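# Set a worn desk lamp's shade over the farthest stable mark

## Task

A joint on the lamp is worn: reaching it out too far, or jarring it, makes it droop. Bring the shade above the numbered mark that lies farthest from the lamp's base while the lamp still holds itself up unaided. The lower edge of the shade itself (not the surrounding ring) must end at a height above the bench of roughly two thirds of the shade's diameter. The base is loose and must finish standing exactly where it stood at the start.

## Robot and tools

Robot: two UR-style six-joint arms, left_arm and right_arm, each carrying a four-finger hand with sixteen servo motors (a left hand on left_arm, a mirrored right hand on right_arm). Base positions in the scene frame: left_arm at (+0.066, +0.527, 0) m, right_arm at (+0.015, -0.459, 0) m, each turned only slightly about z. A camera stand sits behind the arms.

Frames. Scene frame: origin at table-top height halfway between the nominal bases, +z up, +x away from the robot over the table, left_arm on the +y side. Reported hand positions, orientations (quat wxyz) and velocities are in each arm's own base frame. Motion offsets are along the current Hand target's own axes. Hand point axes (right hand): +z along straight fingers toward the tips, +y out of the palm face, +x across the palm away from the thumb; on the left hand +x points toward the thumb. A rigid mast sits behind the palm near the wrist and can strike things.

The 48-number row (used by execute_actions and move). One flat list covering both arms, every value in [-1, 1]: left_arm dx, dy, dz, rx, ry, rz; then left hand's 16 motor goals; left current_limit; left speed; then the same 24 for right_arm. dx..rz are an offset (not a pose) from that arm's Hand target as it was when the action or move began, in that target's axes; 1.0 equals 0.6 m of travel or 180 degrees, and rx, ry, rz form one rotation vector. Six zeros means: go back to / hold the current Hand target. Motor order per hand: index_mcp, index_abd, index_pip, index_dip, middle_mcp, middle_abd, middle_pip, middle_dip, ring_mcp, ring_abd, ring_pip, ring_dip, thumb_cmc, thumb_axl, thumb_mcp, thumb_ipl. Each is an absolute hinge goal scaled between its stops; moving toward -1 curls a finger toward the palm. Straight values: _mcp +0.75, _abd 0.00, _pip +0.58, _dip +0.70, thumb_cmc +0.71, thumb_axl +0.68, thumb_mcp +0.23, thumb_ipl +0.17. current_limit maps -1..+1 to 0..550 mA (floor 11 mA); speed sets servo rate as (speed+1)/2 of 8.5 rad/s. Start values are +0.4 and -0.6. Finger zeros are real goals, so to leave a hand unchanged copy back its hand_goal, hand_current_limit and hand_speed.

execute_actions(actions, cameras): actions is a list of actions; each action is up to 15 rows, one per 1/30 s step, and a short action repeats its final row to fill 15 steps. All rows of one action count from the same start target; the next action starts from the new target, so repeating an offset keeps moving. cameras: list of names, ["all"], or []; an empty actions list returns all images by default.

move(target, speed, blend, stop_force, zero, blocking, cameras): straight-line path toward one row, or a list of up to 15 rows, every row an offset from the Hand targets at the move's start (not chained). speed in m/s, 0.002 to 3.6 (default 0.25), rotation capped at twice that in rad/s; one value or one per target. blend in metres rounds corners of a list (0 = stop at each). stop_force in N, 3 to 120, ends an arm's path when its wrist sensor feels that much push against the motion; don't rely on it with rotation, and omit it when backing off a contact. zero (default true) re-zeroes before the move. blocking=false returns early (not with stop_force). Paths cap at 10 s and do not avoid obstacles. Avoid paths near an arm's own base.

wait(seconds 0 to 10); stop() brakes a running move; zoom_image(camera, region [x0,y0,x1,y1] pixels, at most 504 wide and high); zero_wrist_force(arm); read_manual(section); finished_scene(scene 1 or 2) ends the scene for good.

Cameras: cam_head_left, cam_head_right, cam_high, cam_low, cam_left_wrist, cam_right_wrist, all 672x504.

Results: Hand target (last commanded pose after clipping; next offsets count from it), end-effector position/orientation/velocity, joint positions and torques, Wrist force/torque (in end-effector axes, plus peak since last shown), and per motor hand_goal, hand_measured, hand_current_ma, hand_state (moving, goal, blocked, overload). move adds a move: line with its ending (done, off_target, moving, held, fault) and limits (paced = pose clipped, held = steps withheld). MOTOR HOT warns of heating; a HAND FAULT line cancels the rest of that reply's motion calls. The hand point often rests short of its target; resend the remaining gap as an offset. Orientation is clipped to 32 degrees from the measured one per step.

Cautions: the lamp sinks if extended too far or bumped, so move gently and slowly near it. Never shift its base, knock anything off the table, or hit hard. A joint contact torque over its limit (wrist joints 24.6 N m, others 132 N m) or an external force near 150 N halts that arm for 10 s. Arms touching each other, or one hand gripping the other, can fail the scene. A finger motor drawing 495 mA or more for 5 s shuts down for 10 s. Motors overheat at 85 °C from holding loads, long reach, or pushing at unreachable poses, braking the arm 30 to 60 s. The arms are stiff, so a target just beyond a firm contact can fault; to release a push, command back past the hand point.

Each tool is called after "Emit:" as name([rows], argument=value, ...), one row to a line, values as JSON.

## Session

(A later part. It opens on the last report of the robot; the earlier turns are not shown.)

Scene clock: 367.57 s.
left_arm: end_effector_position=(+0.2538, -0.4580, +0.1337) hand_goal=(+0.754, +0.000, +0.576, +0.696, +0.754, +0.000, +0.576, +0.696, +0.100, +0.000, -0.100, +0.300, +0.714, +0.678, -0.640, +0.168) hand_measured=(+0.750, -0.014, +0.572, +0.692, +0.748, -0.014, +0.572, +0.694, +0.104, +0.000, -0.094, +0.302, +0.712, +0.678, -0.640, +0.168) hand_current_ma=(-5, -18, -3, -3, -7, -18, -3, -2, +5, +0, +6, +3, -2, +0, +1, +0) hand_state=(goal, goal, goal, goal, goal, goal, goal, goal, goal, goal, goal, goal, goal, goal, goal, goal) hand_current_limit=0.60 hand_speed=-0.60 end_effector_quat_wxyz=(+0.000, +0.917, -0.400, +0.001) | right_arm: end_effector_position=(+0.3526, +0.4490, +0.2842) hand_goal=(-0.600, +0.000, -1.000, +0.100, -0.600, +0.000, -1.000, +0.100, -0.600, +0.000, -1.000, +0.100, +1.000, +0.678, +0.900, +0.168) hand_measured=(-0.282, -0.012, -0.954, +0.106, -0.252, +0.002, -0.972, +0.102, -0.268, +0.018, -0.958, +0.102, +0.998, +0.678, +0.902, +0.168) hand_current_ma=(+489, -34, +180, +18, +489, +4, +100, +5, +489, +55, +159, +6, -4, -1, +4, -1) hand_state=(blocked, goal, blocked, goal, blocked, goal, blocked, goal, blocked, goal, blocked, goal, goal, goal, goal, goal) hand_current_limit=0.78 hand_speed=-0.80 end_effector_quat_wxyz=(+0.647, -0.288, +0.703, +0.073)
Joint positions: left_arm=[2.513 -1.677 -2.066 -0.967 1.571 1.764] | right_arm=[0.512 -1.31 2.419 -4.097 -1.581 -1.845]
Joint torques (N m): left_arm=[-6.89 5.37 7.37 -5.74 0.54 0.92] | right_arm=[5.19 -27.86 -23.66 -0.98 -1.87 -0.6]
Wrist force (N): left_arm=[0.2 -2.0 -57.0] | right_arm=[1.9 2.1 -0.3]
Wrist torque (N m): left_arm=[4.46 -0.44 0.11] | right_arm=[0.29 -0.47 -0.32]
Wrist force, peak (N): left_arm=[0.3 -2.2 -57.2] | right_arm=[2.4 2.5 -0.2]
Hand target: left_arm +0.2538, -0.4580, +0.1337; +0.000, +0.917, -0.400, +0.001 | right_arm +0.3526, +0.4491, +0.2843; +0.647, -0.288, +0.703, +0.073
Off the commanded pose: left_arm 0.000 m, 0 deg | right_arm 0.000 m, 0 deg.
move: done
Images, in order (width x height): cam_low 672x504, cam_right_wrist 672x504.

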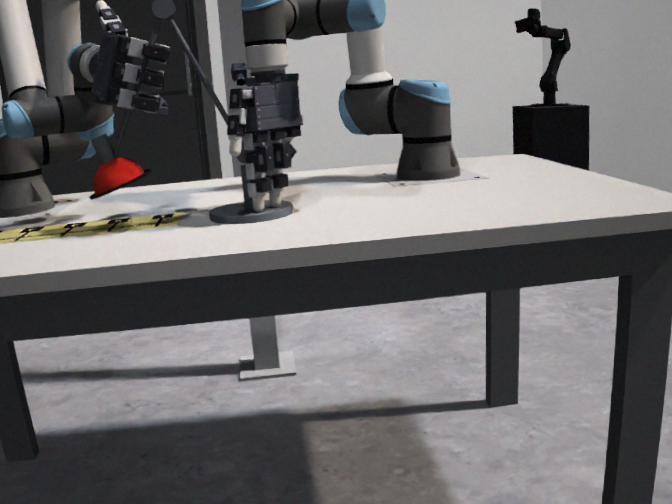

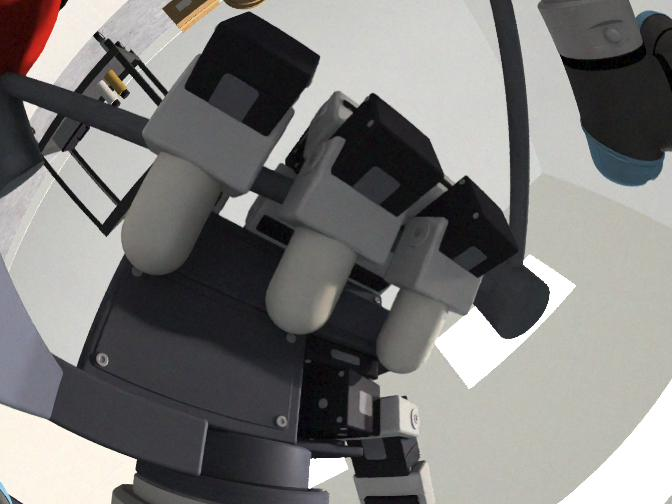

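Emit:
move(target=[0,0,0,0,0,0, 0.754,0,0.576,0.696, 0.754,0,0.576,0.696, 0.1,0,-0.1,0.3, 0.714,0.678,-0.64,0.168, 0.6,-0.6, 0.0116,-0.0149,-0.0086,0,0,0, -0.6,0,-1,0.1, -0.6,0,-1,0.1, -0.6,0,-1,0.1, 1,0.678,0.9,0.168, 0.78,-0.8], speed=0.02, cameras=["cam_low","cam_right_wrist","cam_head_left"])

Emit:
zoom_image(camera="cam_low", region=[0, 0, 336, 280])

Emit:
zoom_image(camera="cam_head_left", region=[180, 180, 516, 400])

Scene clock: 371.10 s.
left_arm: end_effector_position=(+0.2538, -0.4580, +0.1337) hand_goal=(+0.754, +0.000, +0.576, +0.696, +0.754, +0.000, +0.576, +0.696, +0.100, +0.000, -0.100, +0.300, +0.714, +0.678, -0.640, +0.168) hand_measured=(+0.750, -0.014, +0.572, +0.692, +0.748, -0.014, +0.572, +0.694, +0.104, +0.000, -0.094, +0.302, +0.712, +0.678, -0.640, +0.168) hand_current_ma=(-5, -18, -3, -3, -7, -18, -3, -2, +5, +0, +6, +3, -2, +0, +1, +0) hand_state=(goal, goal, goal, goal, goal, goal, goal, goal, goal, goal, goal, goal, goal, goal, goal, goal) hand_current_limit=0.60 hand_speed=-0.60 end_effector_quat_wxyz=(+0.000, +0.917, -0.400, +0.001) | right_arm: end_effector_position=(+0.3526, +0.4370, +0.2808) hand_goal=(-0.600, +0.000, -1.000, +0.100, -0.600, +0.000, -1.000, +0.100, -0.600, +0.000, -1.000, +0.100, +1.000, +0.678, +0.900, +0.168) hand_measured=(-0.282, -0.012, -0.952, +0.106, -0.252, +0.002, -0.972, +0.102, -0.268, +0.018, -0.958, +0.102, +0.998, +0.678, +0.902, +0.168) hand_current_ma=(+489, -35, +182, +16, +490, +4, +100, +5, +490, +55, +159, +6, -4, -1, +4, -1) hand_state=(blocked, goal, blocked, goal, blocked, goal, blocked, goal, blocked, goal, blocked, goal, goal, goal, goal, goal) hand_current_limit=0.78 hand_speed=-0.80 end_effector_quat_wxyz=(+0.647, -0.288, +0.703, +0.073)
Joint positions: left_arm=[2.513 -1.677 -2.066 -0.967 1.571 1.764] | right_arm=[0.476 -1.315 2.447 -4.12 -1.546 -1.851]
Joint torques (N m): left_arm=[-7.57 4.85 6.72 -5.66 0.4 0.88] | right_arm=[5.51 -27.45 -23.32 -0.87 -1.77 -0.63]
Wrist force (N): left_arm=[0.3 -2.1 -56.8] | right_arm=[1.4 1.1 -0.8]
Wrist torque (N m): left_arm=[4.41 -0.44 0.13] | right_arm=[0.25 -0.47 -0.32]
Wrist force, peak (N): left_arm=[0.2 -1.9 -57.2] | right_arm=[2.3 3.2 -0.5]
Hand target: left_arm +0.2538, -0.4580, +0.1337; +0.000, +0.917, -0.400, +0.001 | right_arm +0.3526, +0.4371, +0.2808; +0.647, -0.288, +0.703, +0.073
Off the commanded pose: left_arm 0.000 m, 0 deg | right_arm 0.000 m, 0 deg.
move: done
Images, in order (width x height): cam_head_left 672x504, cam_low 672x504, cam_right_wrist 672x504.

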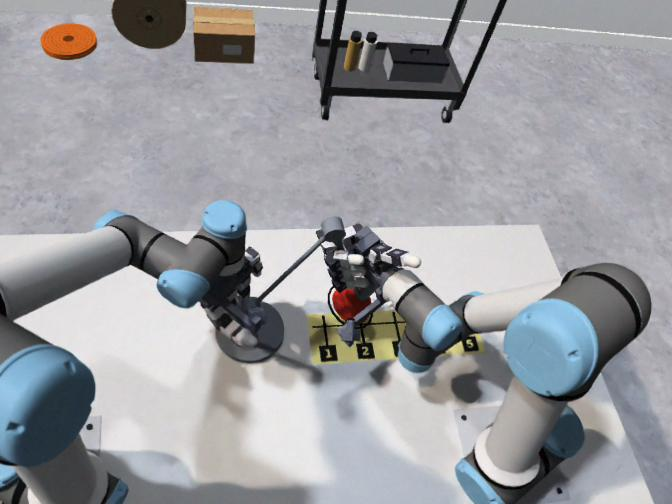

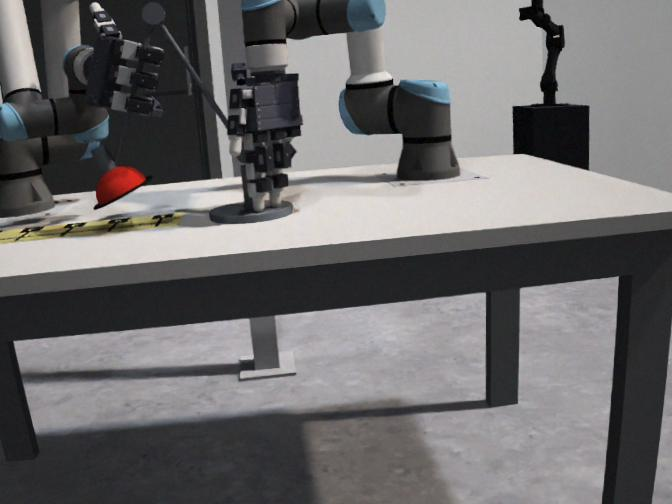

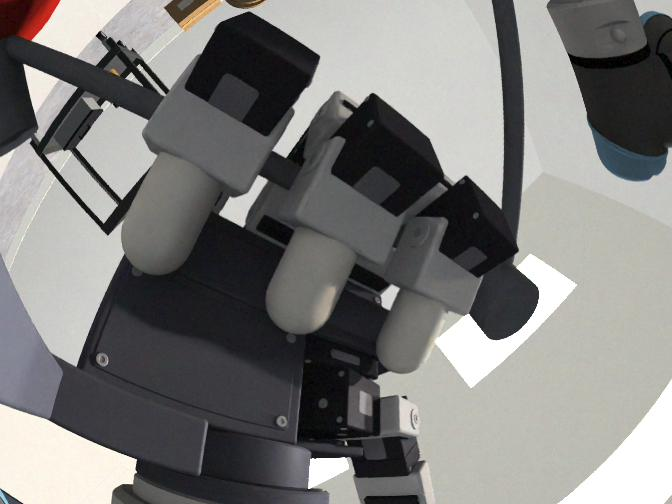

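Scaled by 1.500.

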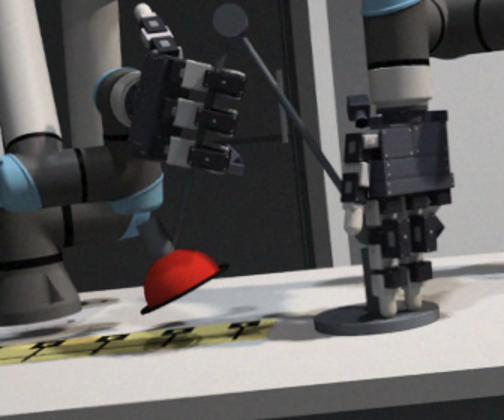

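Scaled by 1.500.

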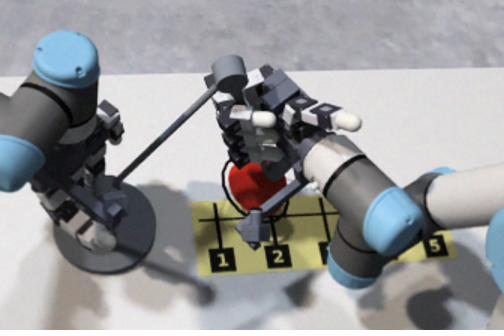

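Emit:
move(target=[0,0,0,0,0,0, 0.754,0,0.576,0.696, 0.754,0,0.576,0.696, 0.1,0,-0.1,0.3, 0.714,0.678,-0.64,0.168, 0.6,-0.6, -0.0293,0.0428,0.0247,0,-0.0056,0.0096, -0.6,0,-1,0.1, -0.6,0,-1,0.1, -0.6,0,-1,0.1, 1,0.678,0.9,0.168, 0.78,-0.8], speed=0.03, cameras=["cam_low","cam_head_left"])

Emit:
zoom_image(camera="cam_low", region=[0, 0, 336, 280])

Emit:
zoom_image(camera="cam_head_left", region=[180, 180, 516, 400])

Scene clock: 387.13 s.
left_arm: end_effector_position=(+0.2538, -0.4580, +0.1337) hand_goal=(+0.754, +0.000, +0.576, +0.696, +0.754, +0.000, +0.576, +0.696, +0.100, +0.000, -0.100, +0.300, +0.714, +0.678, -0.640, +0.168) hand_measured=(+0.750, -0.014, +0.572, +0.692, +0.748, -0.014, +0.572, +0.694, +0.104, +0.000, -0.094, +0.302, +0.712, +0.678, -0.640, +0.168) hand_current_ma=(-5, -18, -3, -3, -7, -18, -3, -2, +5, +0, +6, +3, -2, +0, +1, +0) hand_state=(goal, goal, goal, goal, goal, goal, goal, goal, goal, goal, goal, goal, goal, goal, goal, goal) hand_current_limit=0.60 hand_speed=-0.60 end_effector_quat_wxyz=(+0.000, +0.917, -0.400, +0.001) | right_arm: end_effector_position=(+0.3527, +0.4709, +0.2884) hand_goal=(-0.600, +0.000, -1.000, +0.100, -0.600, +0.000, -1.000, +0.100, -0.600, +0.000, -1.000, +0.100, +1.000, +0.678, +0.900, +0.168) hand_measured=(-0.282, -0.012, -0.952, +0.106, -0.252, +0.002, -0.972, +0.102, -0.268, +0.018, -0.958, +0.102, +0.998, +0.678, +0.902, +0.168) hand_current_ma=(+489, -35, +182, +17, +490, +4, +100, +5, +490, +55, +159, +6, -4, -1, +4, -1) hand_state=(blocked, goal, blocked, goal, blocked, goal, blocked, goal, blocked, goal, blocked, goal, goal, goal, goal, goal) hand_current_limit=0.78 hand_speed=-0.80 end_effector_quat_wxyz=(+0.652, -0.276, +0.701, +0.085) end_effector_velocity=(-0.001, -0.001, -0.003) end_effector_angular_velocity=(-0.005, +0.004, +0.003)
Joint positions: left_arm=[2.513 -1.677 -2.066 -0.967 1.571 1.764] | right_arm=[0.569 -1.271 2.368 -4.102 -1.634 -1.807]
Joint velocities: left_arm=[within noise] | right_arm=[-0.004 -0.001 0.007 0 0.006 -0.003]
Joint torques (N m): left_arm=[-7.14 4.27 7.3 -5.75 0.58 0.86] | right_arm=[-4.93 -33.64 -1.71 -1.67 3.43 -1.41]
Wrist force (N): left_arm=[0.2 -2.0 -56.7] | right_arm=[3.0 -10.7 -2.8]
Wrist torque (N m): left_arm=[4.43 -0.45 0.12] | right_arm=[-0.26 -0.49 -0.47]
Wrist force, peak (N): left_arm=[0.3 -1.7 -57.2] | right_arm=[3.3 -12.8 -3.4]
Hand target: left_arm +0.2538, -0.4580, +0.1337; +0.000, +0.917, -0.400, +0.001 | right_arm +0.3527, +0.4708, +0.2884; +0.652, -0.276, +0.701, +0.085
Off the commanded pose: left_arm 0.000 m, 0 deg | right_arm 0.000 m, 0 deg.
move: done
Images, in order (width x height): cam_head_left 672x504, cam_low 672x504.

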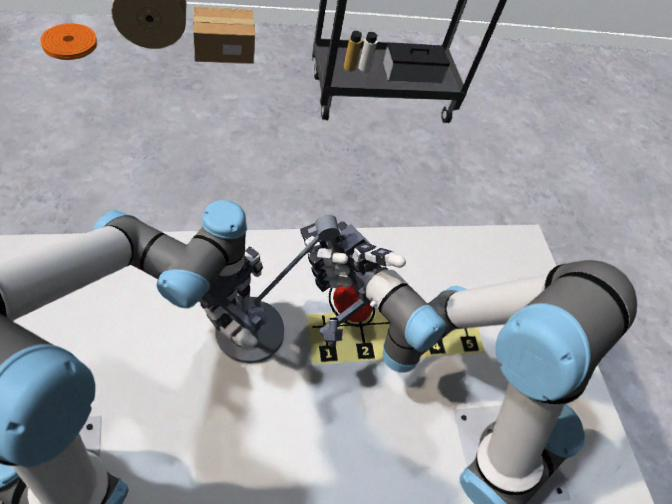

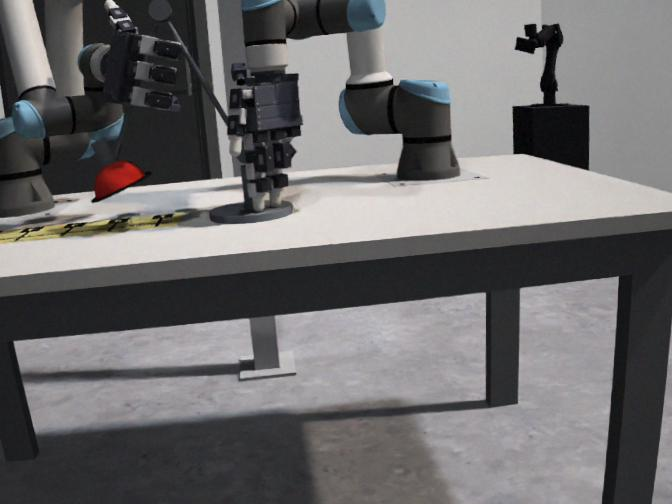

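Scaled by 1.500.

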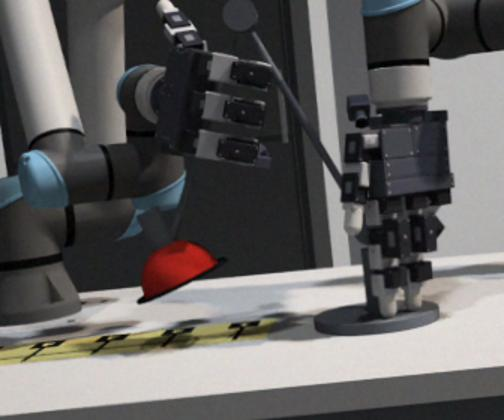

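Scaled by 1.500.

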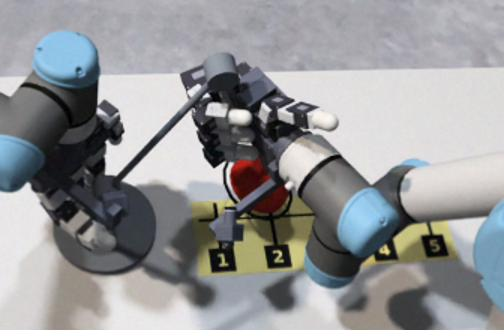

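Emit:
move([
  [0,0,0,0,0,0, 0.754,0,0.576,0.696, 0.754,0,0.576,0.696, 0.1,0,-0.1,0.3, 0.714,0.678,-0.64,0.168, 0.6,-0.6, 0.0156,-0.0214,-0.0123,0,0,0, -0.6,0,-1,0.1, -0.6,0,-1,0.1, -0.6,0,-1,0.1, 1,0.678,0.9,0.168, 0.78,-0.8],
  [0,0,0,0,0,0, 0.754,0,0.576,0.696, 0.754,0,0.576,0.696, 0.1,0,-0.1,0.3, 0.714,0.678,-0.64,0.168, 0.6,-0.6, 0.0156,-0.0214,-0.0123,0,0,0, -0.18,0,-0.95,0.1, -0.18,0,-0.95,0.1, -0.18,0,-0.95,0.1, 1,0.678,0.9,0.168, 0.5,-0.9],
], speed=0.03, cameras=["cam_low","cam_right_wrist"])

Emit:
zoom_image(camera="cam_low", region=[0, 0, 336, 280])

Scene clock: 397.17 s.
left_arm: end_effector_position=(+0.2538, -0.4580, +0.1337) hand_goal=(+0.754, +0.000, +0.576, +0.696, +0.754, +0.000, +0.576, +0.696, +0.100, +0.000, -0.100, +0.300, +0.714, +0.678, -0.640, +0.168) hand_measured=(+0.750, -0.014, +0.572, +0.692, +0.748, -0.014, +0.572, +0.694, +0.104, +0.000, -0.094, +0.302, +0.712, +0.678, -0.640, +0.168) hand_current_ma=(-5, -18, -3, -3, -7, -18, -3, -2, +5, +0, +6, +3, -2, +0, +1, +0) hand_state=(goal, goal, goal, goal, goal, goal, goal, goal, goal, goal, goal, goal, goal, goal, goal, goal) hand_current_limit=0.60 hand_speed=-0.60 end_effector_quat_wxyz=(+0.000, +0.917, -0.400, +0.001) | right_arm: end_effector_position=(+0.3527, +0.4539, +0.2835) hand_goal=(-0.180, +0.000, -0.950, +0.100, -0.180, +0.000, -0.950, +0.100, -0.180, +0.000, -0.950, +0.100, +1.000, +0.678, +0.900, +0.168) hand_measured=(-0.182, -0.004, -0.946, +0.102, -0.182, +0.002, -0.946, +0.102, -0.182, +0.002, -0.946, +0.102, +0.998, +0.678, +0.902, +0.168) hand_current_ma=(-5, -12, +12, +8, -5, +4, +9, +4, -6, +5, +11, +6, -4, -1, +4, -1) hand_state=(goal, goal, goal, goal, goal, goal, goal, goal, goal, goal, goal, goal, goal, goal, goal, goal) hand_current_limit=0.50 hand_speed=-0.90 end_effector_quat_wxyz=(+0.652, -0.276, +0.701, +0.085)
Joint positions: left_arm=[2.513 -1.677 -2.066 -0.967 1.571 1.764] | right_arm=[0.522 -1.278 2.409 -4.136 -1.587 -1.814]
Joint torques (N m): left_arm=[-7.48 4.59 7.41 -5.69 0.41 0.96] | right_arm=[6.99 -9.17 -22.69 -0.32 -1.57 1.69]
Wrist force (N): left_arm=[0.3 -1.9 -56.6] | right_arm=[0.9 -0.6 -0.9]
Wrist torque (N m): left_arm=[4.42 -0.45 0.13] | right_arm=[0.16 -0.45 -0.29]
Wrist force, peak (N): left_arm=[0.3 -1.8 -57.2] | right_arm=[2.7 -9.8 -1.9]
Hand target: left_arm +0.2538, -0.4580, +0.1337; +0.000, +0.917, -0.400, +0.001 | right_arm +0.3527, +0.4539, +0.2835; +0.652, -0.276, +0.701, +0.085
Off the commanded pose: left_arm 0.000 m, 0 deg | right_arm 0.000 m, 0 deg.
move: done
Images, in order (width x height): cam_low 672x504, cam_right_wrist 672x504.

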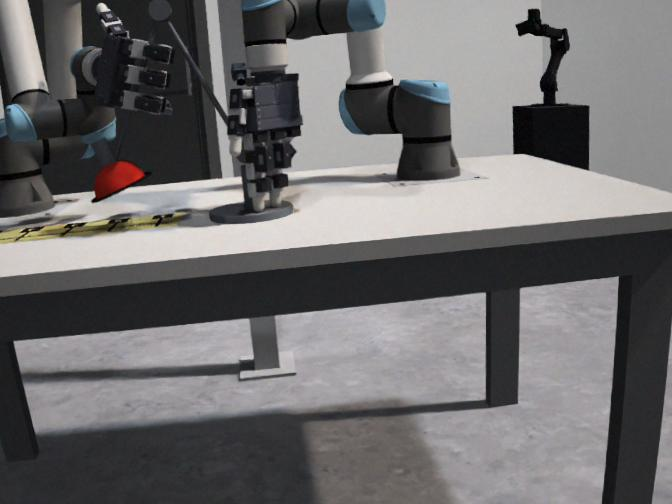

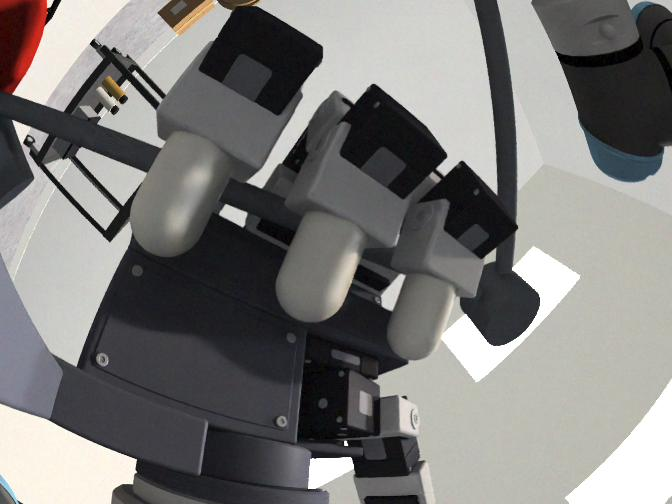

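Scaled by 1.500.

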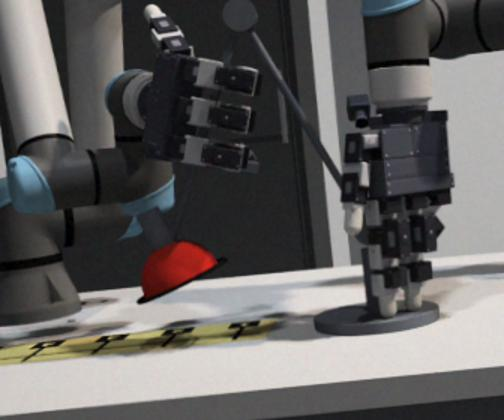

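Emit:
move(target=[0,0,0,0,0,0, 0.754,0,0.576,0.696, 0.754,0,0.576,0.696, 0.1,0,-0.1,0.3, 0.714,0.678,-0.64,0.168, 0.6,-0.6, 0.083,-0.0072,-0.0042,0,0,0, -0.18,0,-0.95,0.1, -0.18,0,-0.95,0.1, -0.18,0,-0.95,0.1, 1,0.678,0.9,0.168, 0.5,-0.9], speed=0.04, stop_force=8, cameras=["cam_low","cam_right_wrist","cam_head_left"])

Emit:
zoom_image(camera="cam_low", region=[0, 0, 336, 280])

Scene clock: 401.97 s.
left_arm: end_effector_position=(+0.2538, -0.4580, +0.1337) hand_goal=(+0.754, +0.000, +0.576, +0.696, +0.754, +0.000, +0.576, +0.696, +0.100, +0.000, -0.100, +0.300, +0.714, +0.678, -0.640, +0.168) hand_measured=(+0.750, -0.014, +0.572, +0.692, +0.748, -0.014, +0.572, +0.694, +0.104, +0.000, -0.094, +0.302, +0.712, +0.678, -0.640, +0.168) hand_current_ma=(-5, -18, -3, -3, -7, -18, -3, -2, +5, +0, +6, +3, -2, +0, +1, +0) hand_state=(goal, goal, goal, goal, goal, goal, goal, goal, goal, goal, goal, goal, goal, goal, goal, goal) hand_current_limit=0.60 hand_speed=-0.60 end_effector_quat_wxyz=(+0.000, +0.917, -0.400, +0.001) | right_arm: end_effector_position=(+0.3528, +0.4354, +0.2370) hand_goal=(-0.180, +0.000, -0.950, +0.100, -0.180, +0.000, -0.950, +0.100, -0.180, +0.000, -0.950, +0.100, +1.000, +0.678, +0.900, +0.168) hand_measured=(-0.182, -0.004, -0.946, +0.102, -0.182, +0.002, -0.946, +0.102, -0.182, +0.002, -0.946, +0.102, +0.998, +0.678, +0.902, +0.168) hand_current_ma=(-5, -12, +12, +8, -5, +4, +9, +4, -6, +5, +10, +6, -4, -1, +4, -1) hand_state=(goal, goal, goal, goal, goal, goal, goal, goal, goal, goal, goal, goal, goal, goal, goal, goal) hand_current_limit=0.50 hand_speed=-0.90 end_effector_quat_wxyz=(+0.652, -0.276, +0.701, +0.085)
Joint positions: left_arm=[2.513 -1.677 -2.066 -0.967 1.571 1.764] | right_arm=[0.467 -1.139 2.464 -4.33 -1.532 -1.821]
Joint torques (N m): left_arm=[-6.95 4.24 7.02 -5.65 0.46 0.87] | right_arm=[6.59 -37.46 -18.65 -3.45 -1.66 1.53]
Wrist force (N): left_arm=[0.2 -2.0 -56.6] | right_arm=[0.7 -0.2 -0.9]
Wrist torque (N m): left_arm=[4.40 -0.43 0.12] | right_arm=[0.23 -0.38 -0.31]
Wrist force, peak (N): left_arm=[0.1 -2.0 -57.4] | right_arm=[1.3 -0.6 -0.9]
Hand target: left_arm +0.2538, -0.4580, +0.1337; +0.000, +0.917, -0.400, +0.001 | right_arm +0.3528, +0.4354, +0.2370; +0.652, -0.276, +0.701, +0.085
Off the commanded pose: left_arm 0.000 m, 0 deg | right_arm 0.000 m, 0 deg.
move: done
Images, in order (width x height): cam_head_left 672x504, cam_low 672x504, cam_right_wrist 672x504.

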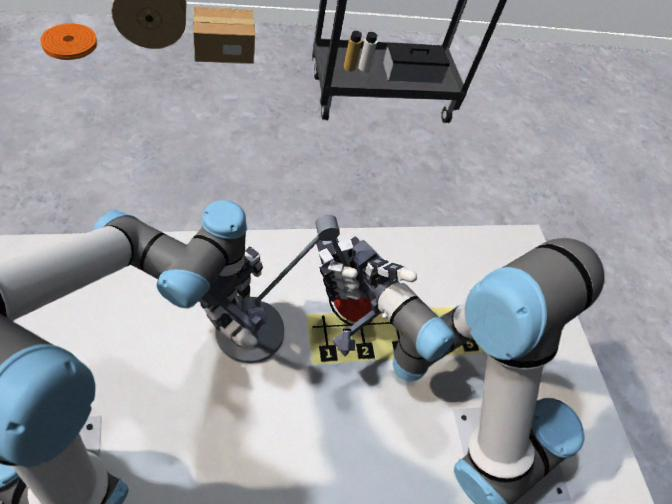

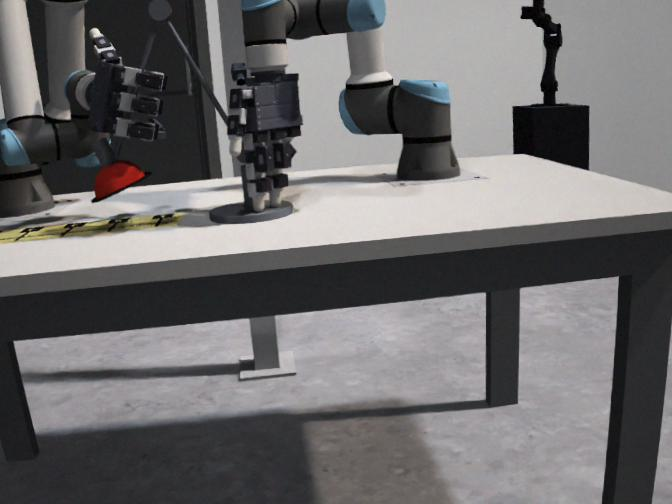

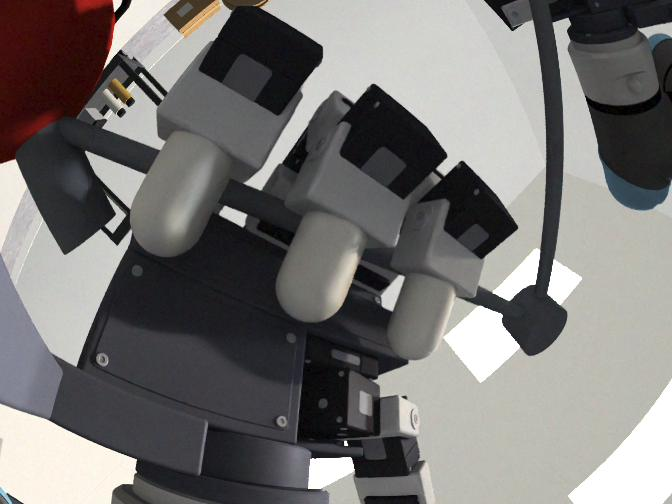

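Scaled by 1.500.

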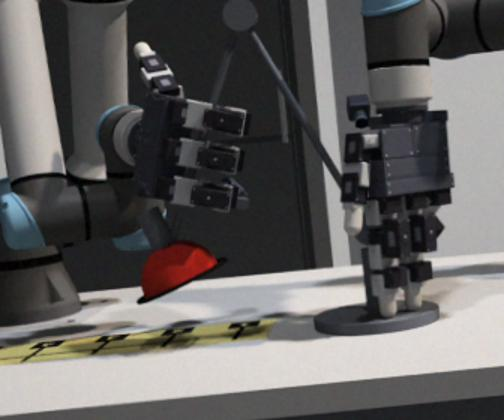

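Emit:
move([
  [0,0,0,0,0,0, 0.754,0,0.576,0.696, 0.754,0,0.576,0.696, 0.1,0,-0.1,0.3, 0.714,0.678,-0.64,0.168, 0.6,-0.6, 0,0,0,0,0,0, -0.27,0,-0.97,0.1, -0.27,0,-0.97,0.1, -0.27,0,-0.97,0.1, 1,0.678,0.9,0.168, 0.7,-0.9],
  [0,0,0,0,0,0, 0.754,0,0.576,0.696, 0.754,0,0.576,0.696, 0.1,0,-0.1,0.3, 0.714,0.678,-0.64,0.168, 0.6,-0.6, -0.0013,-0.0273,-0.0158,0,0.0222,-0.0385, -0.27,0,-0.97,0.1, -0.27,0,-0.97,0.1, -0.27,0,-0.97,0.1, 1,0.678,0.9,0.168, 0.7,-0.9],
], speed=0.02, cameras=["cam_low","cam_right_wrist"])

Emit:
zoom_image(camera="cam_low", region=[0, 0, 336, 280])

Scene clock: 411.10 s.
left_arm: end_effector_position=(+0.2538, -0.4580, +0.1337) hand_goal=(+0.754, +0.000, +0.576, +0.696, +0.754, +0.000, +0.576, +0.696, +0.100, +0.000, -0.100, +0.300, +0.714, +0.678, -0.640, +0.168) hand_measured=(+0.750, -0.014, +0.572, +0.692, +0.748, -0.014, +0.572, +0.694, +0.104, +0.000, -0.094, +0.302, +0.712, +0.678, -0.640, +0.168) hand_current_ma=(-5, -18, -3, -3, -7, -18, -3, -2, +5, +0, +6, +3, -2, +0, +1, +0) hand_state=(goal, goal, goal, goal, goal, goal, goal, goal, goal, goal, goal, goal, goal, goal, goal, goal) hand_current_limit=0.60 hand_speed=-0.60 end_effector_quat_wxyz=(+0.000, +0.917, -0.400, +0.001) | right_arm: end_effector_position=(+0.3527, +0.4174, +0.2430) hand_goal=(-0.270, +0.000, -0.970, +0.100, -0.270, +0.000, -0.970, +0.100, -0.270, +0.000, -0.970, +0.100, +1.000, +0.678, +0.900, +0.168) hand_measured=(-0.248, -0.018, -0.930, +0.102, -0.250, +0.000, -0.964, +0.102, -0.238, +0.002, -0.966, +0.102, +0.998, +0.678, +0.902, +0.168) hand_current_ma=(+79, -53, +150, +6, +76, +0, +16, +4, +125, +5, +11, +6, -4, -1, +4, -1) hand_state=(blocked, goal, blocked, goal, blocked, goal, goal, goal, blocked, goal, goal, goal, goal, goal, goal, goal) hand_current_limit=0.70 hand_speed=-0.90 end_effector_quat_wxyz=(+0.631, -0.321, +0.705, +0.036)
Joint positions: left_arm=[2.513 -1.677 -2.066 -0.967 1.571 1.764] | right_arm=[0.429 -1.279 2.501 -4.16 -1.517 -1.952]
Joint torques (N m): left_arm=[-7.69 3.9 7.63 -5.46 0.21 0.9] | right_arm=[-4.33 -13.88 -6.19 -6.21 0.56 2.74]
Wrist force (N): left_arm=[0.4 -1.7 -56.9] | right_arm=[5.1 10.9 5.5]
Wrist torque (N m): left_arm=[4.47 -0.46 0.12] | right_arm=[0.44 -0.89 -0.54]
Wrist force, peak (N): left_arm=[0.3 -1.8 -57.3] | right_arm=[5.4 11.4 5.6]
Hand target: left_arm +0.2538, -0.4580, +0.1337; +0.000, +0.917, -0.400, +0.001 | right_arm +0.3527, +0.4174, +0.2430; +0.631, -0.321, +0.705, +0.036
Off the commanded pose: left_arm 0.000 m, 0 deg | right_arm 0.000 m, 0 deg.
move: done
Images, in order (width x height): cam_low 672x504, cam_right_wrist 672x504.

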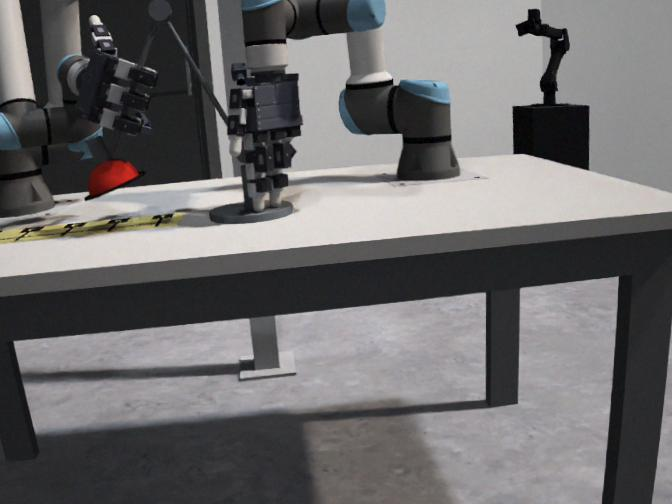

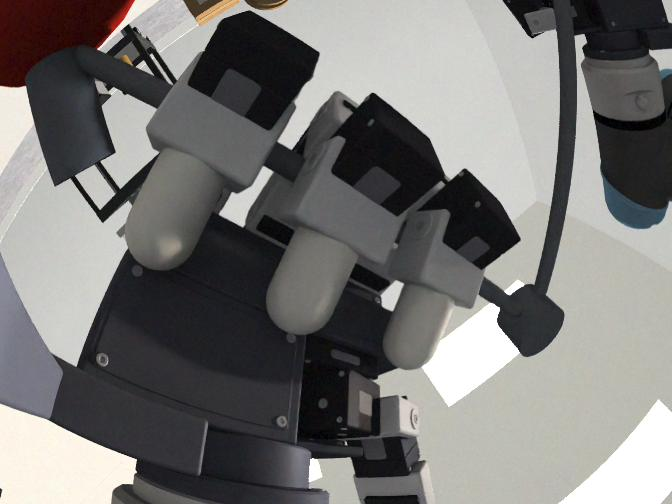

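Scaled by 1.500.

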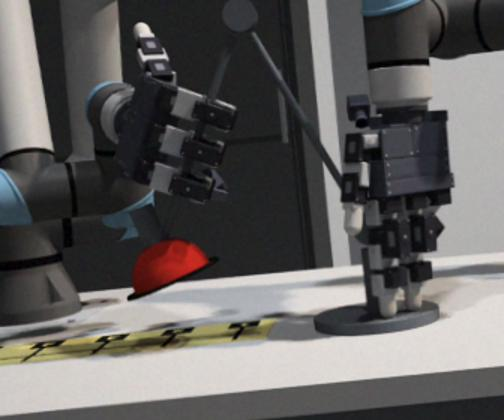

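Emit:
move(target=[0,0,0,0,0,0, 0.754,0,0.576,0.696, 0.754,0,0.576,0.696, 0.1,0,-0.1,0.3, 0.714,0.678,-0.64,0.168, 0.6,-0.6, 0.0005,-0.0106,-0.0059,0,0.0056,-0.0096, -0.27,0,-0.97,0.1, -0.27,0,-0.97,0.1, -0.27,0,-0.97,0.1, 1,0.678,0.9,0.168, 0.7,-0.9], speed=0.02, cameras=["cam_low","cam_right_wrist","cam_head_left"])

Emit:
zoom_image(camera="cam_low", region=[0, 0, 336, 280])

Emit:
zoom_image(camera="cam_head_left", region=[180, 180, 516, 400])

Scene clock: 415.23 s.
left_arm: end_effector_position=(+0.2538, -0.4580, +0.1337) hand_goal=(+0.754, +0.000, +0.576, +0.696, +0.754, +0.000, +0.576, +0.696, +0.100, +0.000, -0.100, +0.300, +0.714, +0.678, -0.640, +0.168) hand_measured=(+0.750, -0.014, +0.572, +0.692, +0.748, -0.014, +0.572, +0.694, +0.104, +0.000, -0.094, +0.302, +0.712, +0.678, -0.640, +0.168) hand_current_ma=(-5, -18, -3, -3, -7, -18, -3, -2, +5, +0, +6, +3, -2, +0, +1, +0) hand_state=(goal, goal, goal, goal, goal, goal, goal, goal, goal, goal, goal, goal, goal, goal, goal, goal) hand_current_limit=0.60 hand_speed=-0.60 end_effector_quat_wxyz=(+0.000, +0.917, -0.400, +0.001) | right_arm: end_effector_position=(+0.3528, +0.4106, +0.2457) hand_goal=(-0.270, +0.000, -0.970, +0.100, -0.270, +0.000, -0.970, +0.100, -0.270, +0.000, -0.970, +0.100, +1.000, +0.678, +0.900, +0.168) hand_measured=(-0.244, -0.026, -0.916, +0.102, -0.250, -0.002, -0.964, +0.102, -0.238, +0.000, -0.966, +0.102, +0.998, +0.678, +0.902, +0.168) hand_current_ma=(+96, -80, +210, +6, +71, -2, +20, +4, +125, +1, +11, +6, -4, -1, +4, -1) hand_state=(blocked, blocked, blocked, goal, goal, goal, goal, goal, blocked, goal, goal, goal, goal, goal, goal, goal) hand_current_limit=0.70 hand_speed=-0.90 end_effector_quat_wxyz=(+0.625, -0.332, +0.706, +0.024)
Joint positions: left_arm=[2.513 -1.677 -2.066 -0.967 1.571 1.764] | right_arm=[0.413 -1.322 2.511 -4.111 -1.508 -1.986]
Joint torques (N m): left_arm=[-7.55 4.85 8.38 -5.75 0.21 0.91] | right_arm=[-1.77 -11.07 -9.78 -6.23 -0.5 3.27]
Wrist force (N): left_arm=[0.7 -2.0 -56.8] | right_arm=[5.8 13.0 5.8]
Wrist torque (N m): left_arm=[4.45 -0.50 0.16] | right_arm=[0.55 -0.86 -0.72]
Wrist force, peak (N): left_arm=[0.2 -1.8 -57.4] | right_arm=[5.8 13.0 5.8]
Hand target: left_arm +0.2538, -0.4580, +0.1337; +0.000, +0.917, -0.400, +0.001 | right_arm +0.3528, +0.4106, +0.2457; +0.625, -0.332, +0.706, +0.024
Off the commanded pose: left_arm 0.000 m, 0 deg | right_arm 0.000 m, 0 deg.
move: done
Images, in order (width x height): cam_head_left 672x504, cam_low 672x504, cam_right_wrist 672x504.

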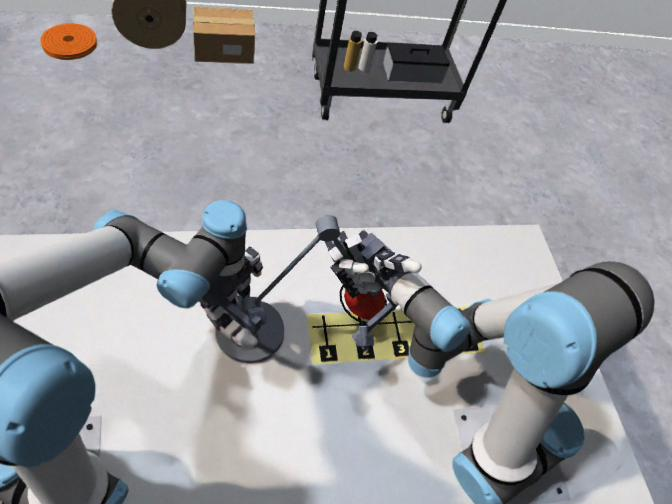

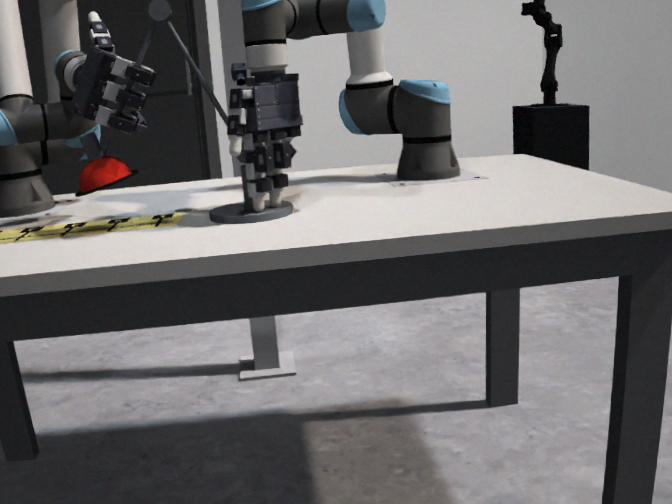

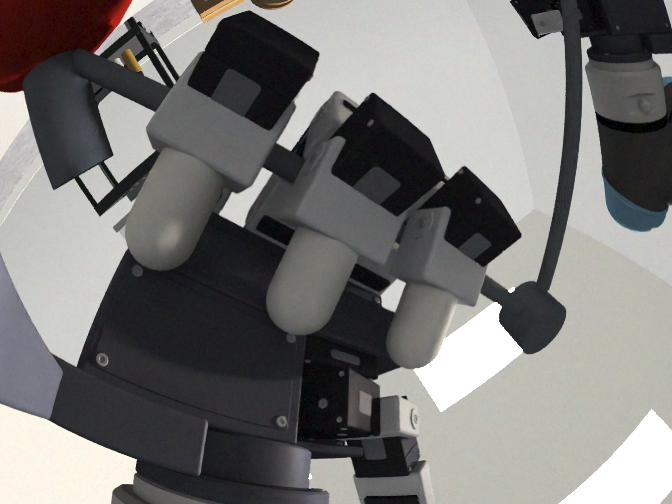

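Scaled by 1.500.

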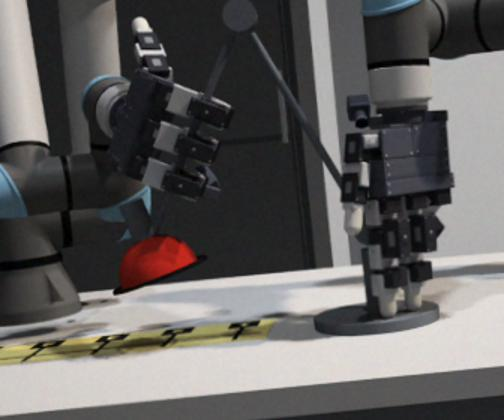

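Scaled by 1.500.

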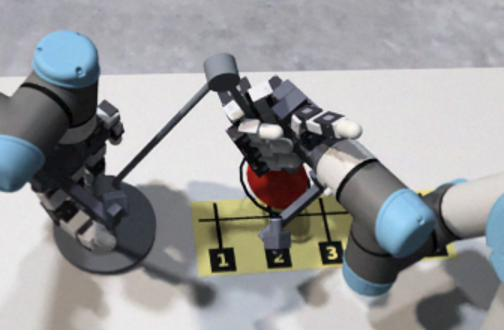

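Emit:
move(target=[0,0,0,0,0,0, 0.754,0,0.576,0.696, 0.754,0,0.576,0.696, 0.1,0,-0.1,0.3, 0.714,0.678,-0.64,0.168, 0.6,-0.6, -0.0042,0.0207,0.012,0,0,0, -0.27,0,-0.97,0.1, -0.27,0,-0.97,0.1, -0.27,0,-0.97,0.1, 1,0.678,0.9,0.168, 0.7,-0.9], speed=0.02, cameras=["cam_low","cam_right_wrist","cam_head_left"])

Emit:
zoom_image(camera="cam_low", region=[0, 0, 336, 280])

Emit:
zoom_image(camera="cam_head_left", region=[180, 180, 516, 400])

Scene clock: 420.40 s.
left_arm: end_effector_position=(+0.2538, -0.4580, +0.1337) hand_goal=(+0.754, +0.000, +0.576, +0.696, +0.754, +0.000, +0.576, +0.696, +0.100, +0.000, -0.100, +0.300, +0.714, +0.678, -0.640, +0.168) hand_measured=(+0.750, -0.014, +0.572, +0.692, +0.748, -0.014, +0.572, +0.694, +0.104, +0.000, -0.094, +0.302, +0.712, +0.678, -0.640, +0.168) hand_current_ma=(-5, -18, -3, -3, -7, -18, -3, -2, +5, +0, +6, +3, -2, +0, +1, +0) hand_state=(goal, goal, goal, goal, goal, goal, goal, goal, goal, goal, goal, goal, goal, goal, goal, goal) hand_current_limit=0.60 hand_speed=-0.60 end_effector_quat_wxyz=(+0.000, +0.917, -0.400, +0.001) | right_arm: end_effector_position=(+0.3529, +0.4247, +0.2416) hand_goal=(-0.270, +0.000, -0.970, +0.100, -0.270, +0.000, -0.970, +0.100, -0.270, +0.000, -0.970, +0.100, +1.000, +0.678, +0.900, +0.168) hand_measured=(-0.262, -0.010, -0.954, +0.102, -0.250, -0.002, -0.964, +0.102, -0.248, +0.000, -0.966, +0.102, +0.998, +0.678, +0.902, +0.168) hand_current_ma=(+25, -25, +54, +6, +70, -2, +20, +4, +83, -1, +11, +6, -4, -1, +4, -1) hand_state=(goal, goal, goal, goal, goal, goal, goal, goal, blocked, goal, goal, goal, goal, goal, goal, goal) hand_current_limit=0.70 hand_speed=-0.90 end_effector_quat_wxyz=(+0.625, -0.332, +0.706, +0.024)
Joint positions: left_arm=[2.513 -1.677 -2.066 -0.967 1.571 1.764] | right_arm=[0.459 -1.289 2.481 -4.115 -1.553 -1.976]
Joint torques (N m): left_arm=[-6.79 4.36 7.58 -5.54 0.27 0.8] | right_arm=[-10.58 -33.94 0.74 -4.06 2.04 0.39]
Wrist force (N): left_arm=[0.4 -1.9 -56.5] | right_arm=[0.8 -0.4 -0.5]
Wrist torque (N m): left_arm=[4.42 -0.46 0.12] | right_arm=[0.20 -0.46 -0.35]
Wrist force, peak (N): left_arm=[0.5 -1.8 -57.4] | right_arm=[6.0 12.8 6.0]
Hand target: left_arm +0.2538, -0.4580, +0.1337; +0.000, +0.917, -0.400, +0.001 | right_arm +0.3529, +0.4246, +0.2416; +0.625, -0.332, +0.706, +0.024
Off the commanded pose: left_arm 0.000 m, 0 deg | right_arm 0.000 m, 0 deg.
move: done
Images, in order (width x height): cam_head_left 672x504, cam_low 672x504, cam_right_wrist 672x504.

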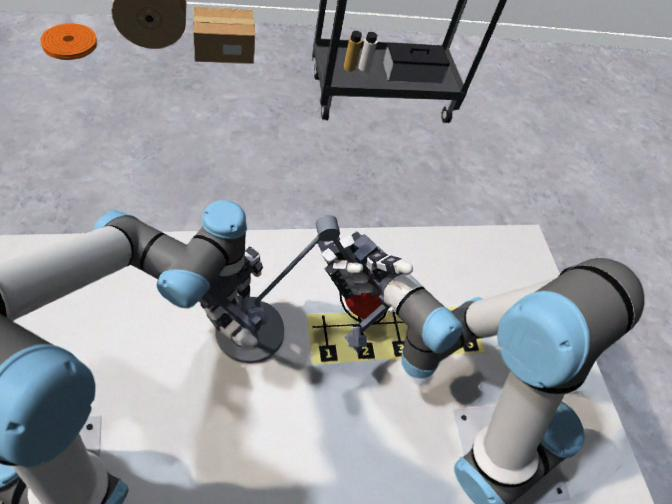

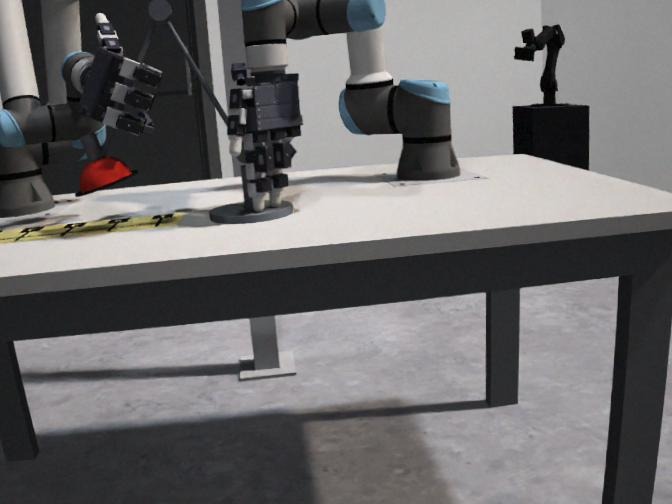

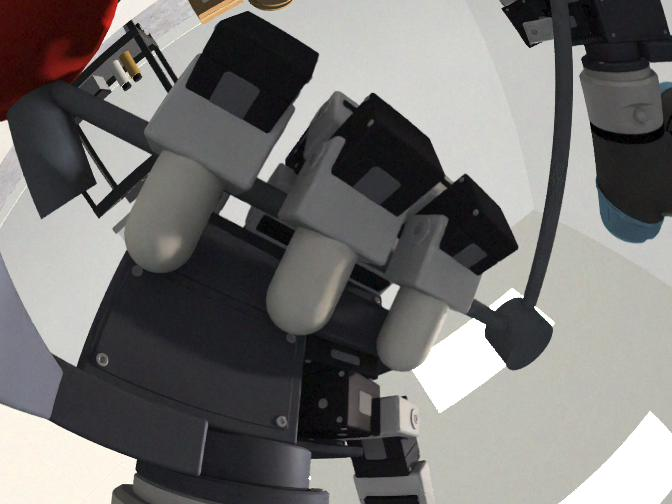

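Scaled by 1.500.

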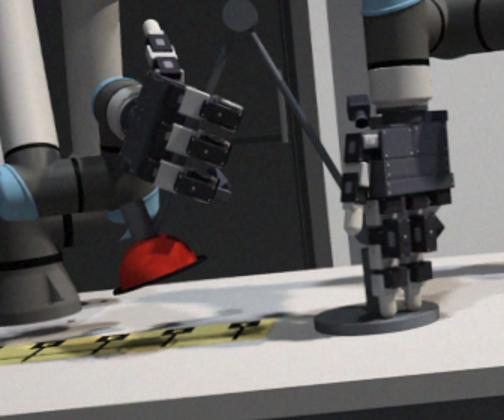

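Scaled by 1.500.

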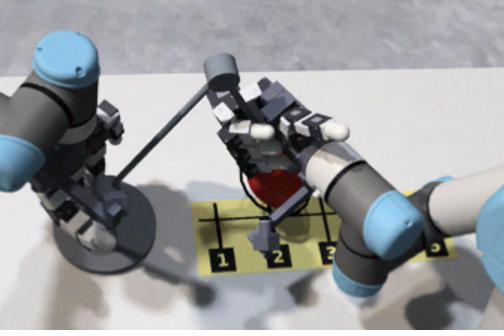

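Emit:
zoom_image(camera="cam_head_left", region=[300, 260, 440, 365])

Emit:
zoom_image(camera="cam_low", region=[40, 120, 200, 240])

Scaled by 3.600.

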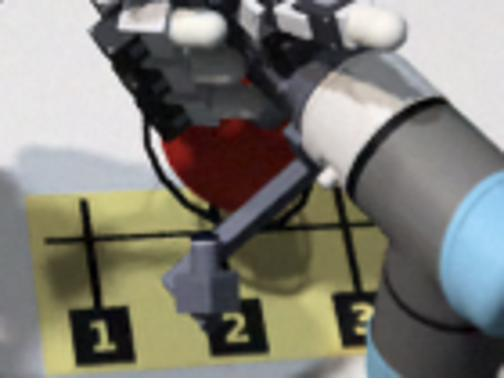

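Scaled by 3.150.

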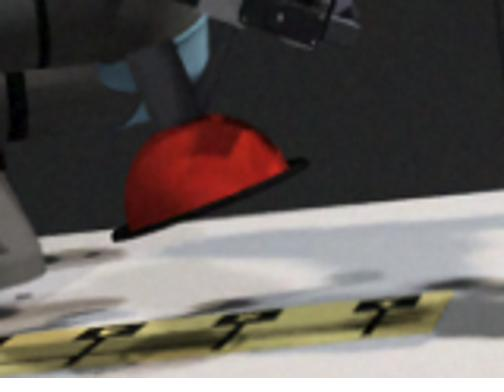

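Emit:
move([
  [0,0,0,0,0,0, 0.754,0,0.576,0.696, 0.754,0,0.576,0.696, 0.1,0,-0.1,0.3, 0.714,0.678,-0.64,0.168, 0.6,-0.6, 0,0,0,0,0,0, 0.1,0,-0.97,0.1, 0.1,0,-0.97,0.1, 0.1,0,-0.97,0.1, 1,0.678,0.9,0.168, 0.4,-0.9],
  [0,0,0,0,0,0, 0.754,0,0.576,0.696, 0.754,0,0.576,0.696, 0.1,0,-0.1,0.3, 0.714,0.678,-0.64,0.168, 0.6,-0.6, 0,0,0,0,0,0, 0.754,0,-1,0.26, 0.754,0,-1,0.26, 0.754,0,-1,0.26, 1,0.678,0.9,0.168, 0.4,-0.85],
], speed=0.02, cameras=["cam_low","cam_right_wrist","cam_head_left"])

Emit:
zoom_image(camera="cam_low", region=[0, 0, 336, 280])

Scene clock: 434.30 s.
left_arm: end_effector_position=(+0.2538, -0.4580, +0.1337) hand_goal=(+0.754, +0.000, +0.576, +0.696, +0.754, +0.000, +0.576, +0.696, +0.100, +0.000, -0.100, +0.300, +0.714, +0.678, -0.640, +0.168) hand_measured=(+0.750, -0.014, +0.572, +0.692, +0.748, -0.014, +0.572, +0.694, +0.104, +0.000, -0.094, +0.302, +0.712, +0.678, -0.640, +0.168) hand_current_ma=(-5, -18, -3, -3, -7, -18, -3, -2, +5, +0, +6, +3, -2, +0, +1, +0) hand_state=(goal, goal, goal, goal, goal, goal, goal, goal, goal, goal, goal, goal, goal, goal, goal, goal) hand_current_limit=0.60 hand_speed=-0.60 end_effector_quat_wxyz=(+0.000, +0.917, -0.400, +0.001) | right_arm: end_effector_position=(+0.3529, +0.4246, +0.2416) hand_goal=(+0.754, +0.000, -1.000, +0.260, +0.754, +0.000, -1.000, +0.260, +0.754, +0.000, -1.000, +0.260, +1.000, +0.678, +0.900, +0.168) hand_measured=(+0.748, -0.004, -0.996, +0.258, +0.746, -0.002, -0.996, +0.258, +0.746, +0.000, -0.996, +0.258, +0.998, +0.678, +0.902, +0.168) hand_current_ma=(-22, -11, +13, -7, -23, -2, +11, -6, -27, -1, +12, -7, -4, -1, +4, -1) hand_state=(goal, goal, goal, goal, goal, goal, goal, goal, goal, goal, goal, goal, goal, goal, goal, goal) hand_current_limit=0.40 hand_speed=-0.85 end_effector_quat_wxyz=(+0.625, -0.332, +0.706, +0.024)
Joint positions: left_arm=[2.513 -1.677 -2.066 -0.967 1.571 1.764] | right_arm=[0.459 -1.289 2.482 -4.115 -1.552 -1.976]
Joint torques (N m): left_arm=[-7 4 7.74 -5.72 0.13 0.78] | right_arm=[-8.43 -33.79 -1.01 -1.23 1.23 -1.72]
Wrist force (N): left_arm=[0.4 -2.1 -56.6] | right_arm=[0.8 -0.1 -0.3]
Wrist torque (N m): left_arm=[4.40 -0.46 0.14] | right_arm=[0.16 -0.36 -0.27]
Wrist force, peak (N): left_arm=[0.5 -1.8 -57.3] | right_arm=[1.2 -0.3 -0.4]
Hand target: left_arm +0.2538, -0.4580, +0.1337; +0.000, +0.917, -0.400, +0.001 | right_arm +0.3529, +0.4246, +0.2416; +0.625, -0.332, +0.706, +0.024
Off the commanded pose: left_arm 0.000 m, 0 deg | right_arm 0.000 m, 0 deg.
move: done
Images, in order (width x height): cam_head_left 672x504, cam_low 672x504, cam_right_wrist 672x504.

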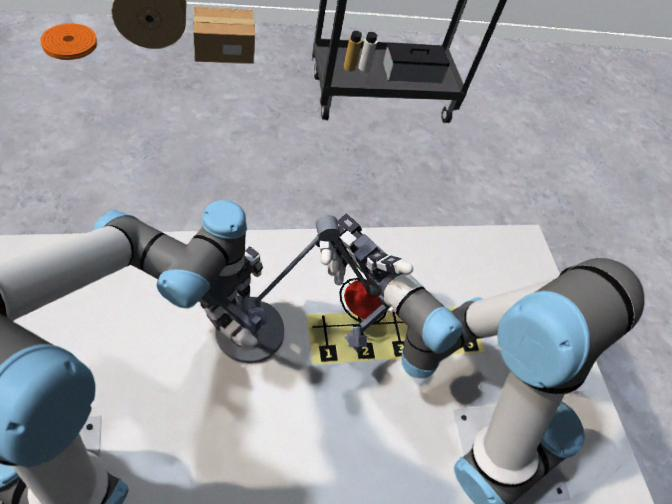

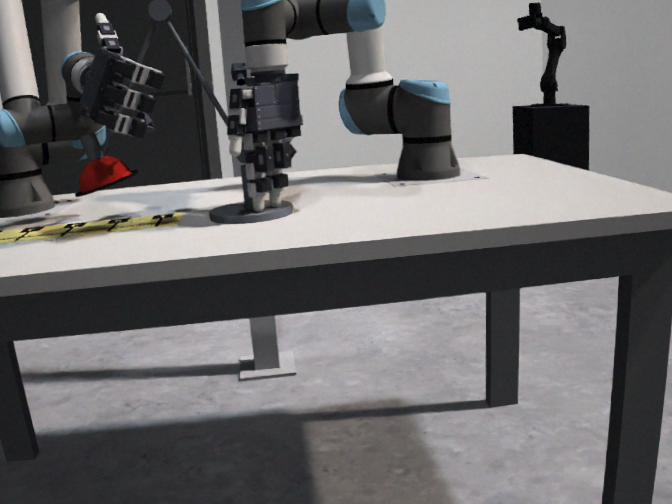

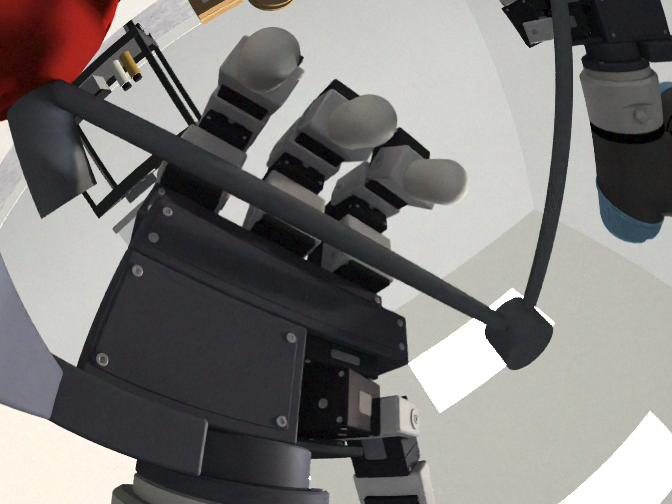

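Scaled by 1.500.

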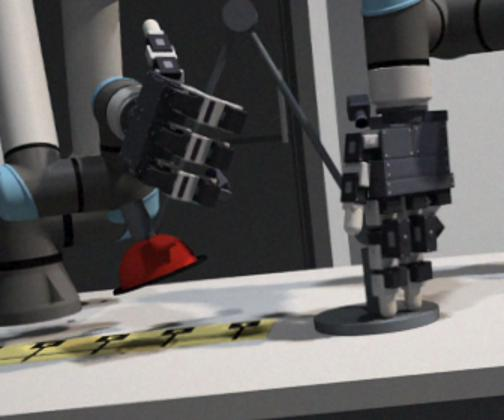

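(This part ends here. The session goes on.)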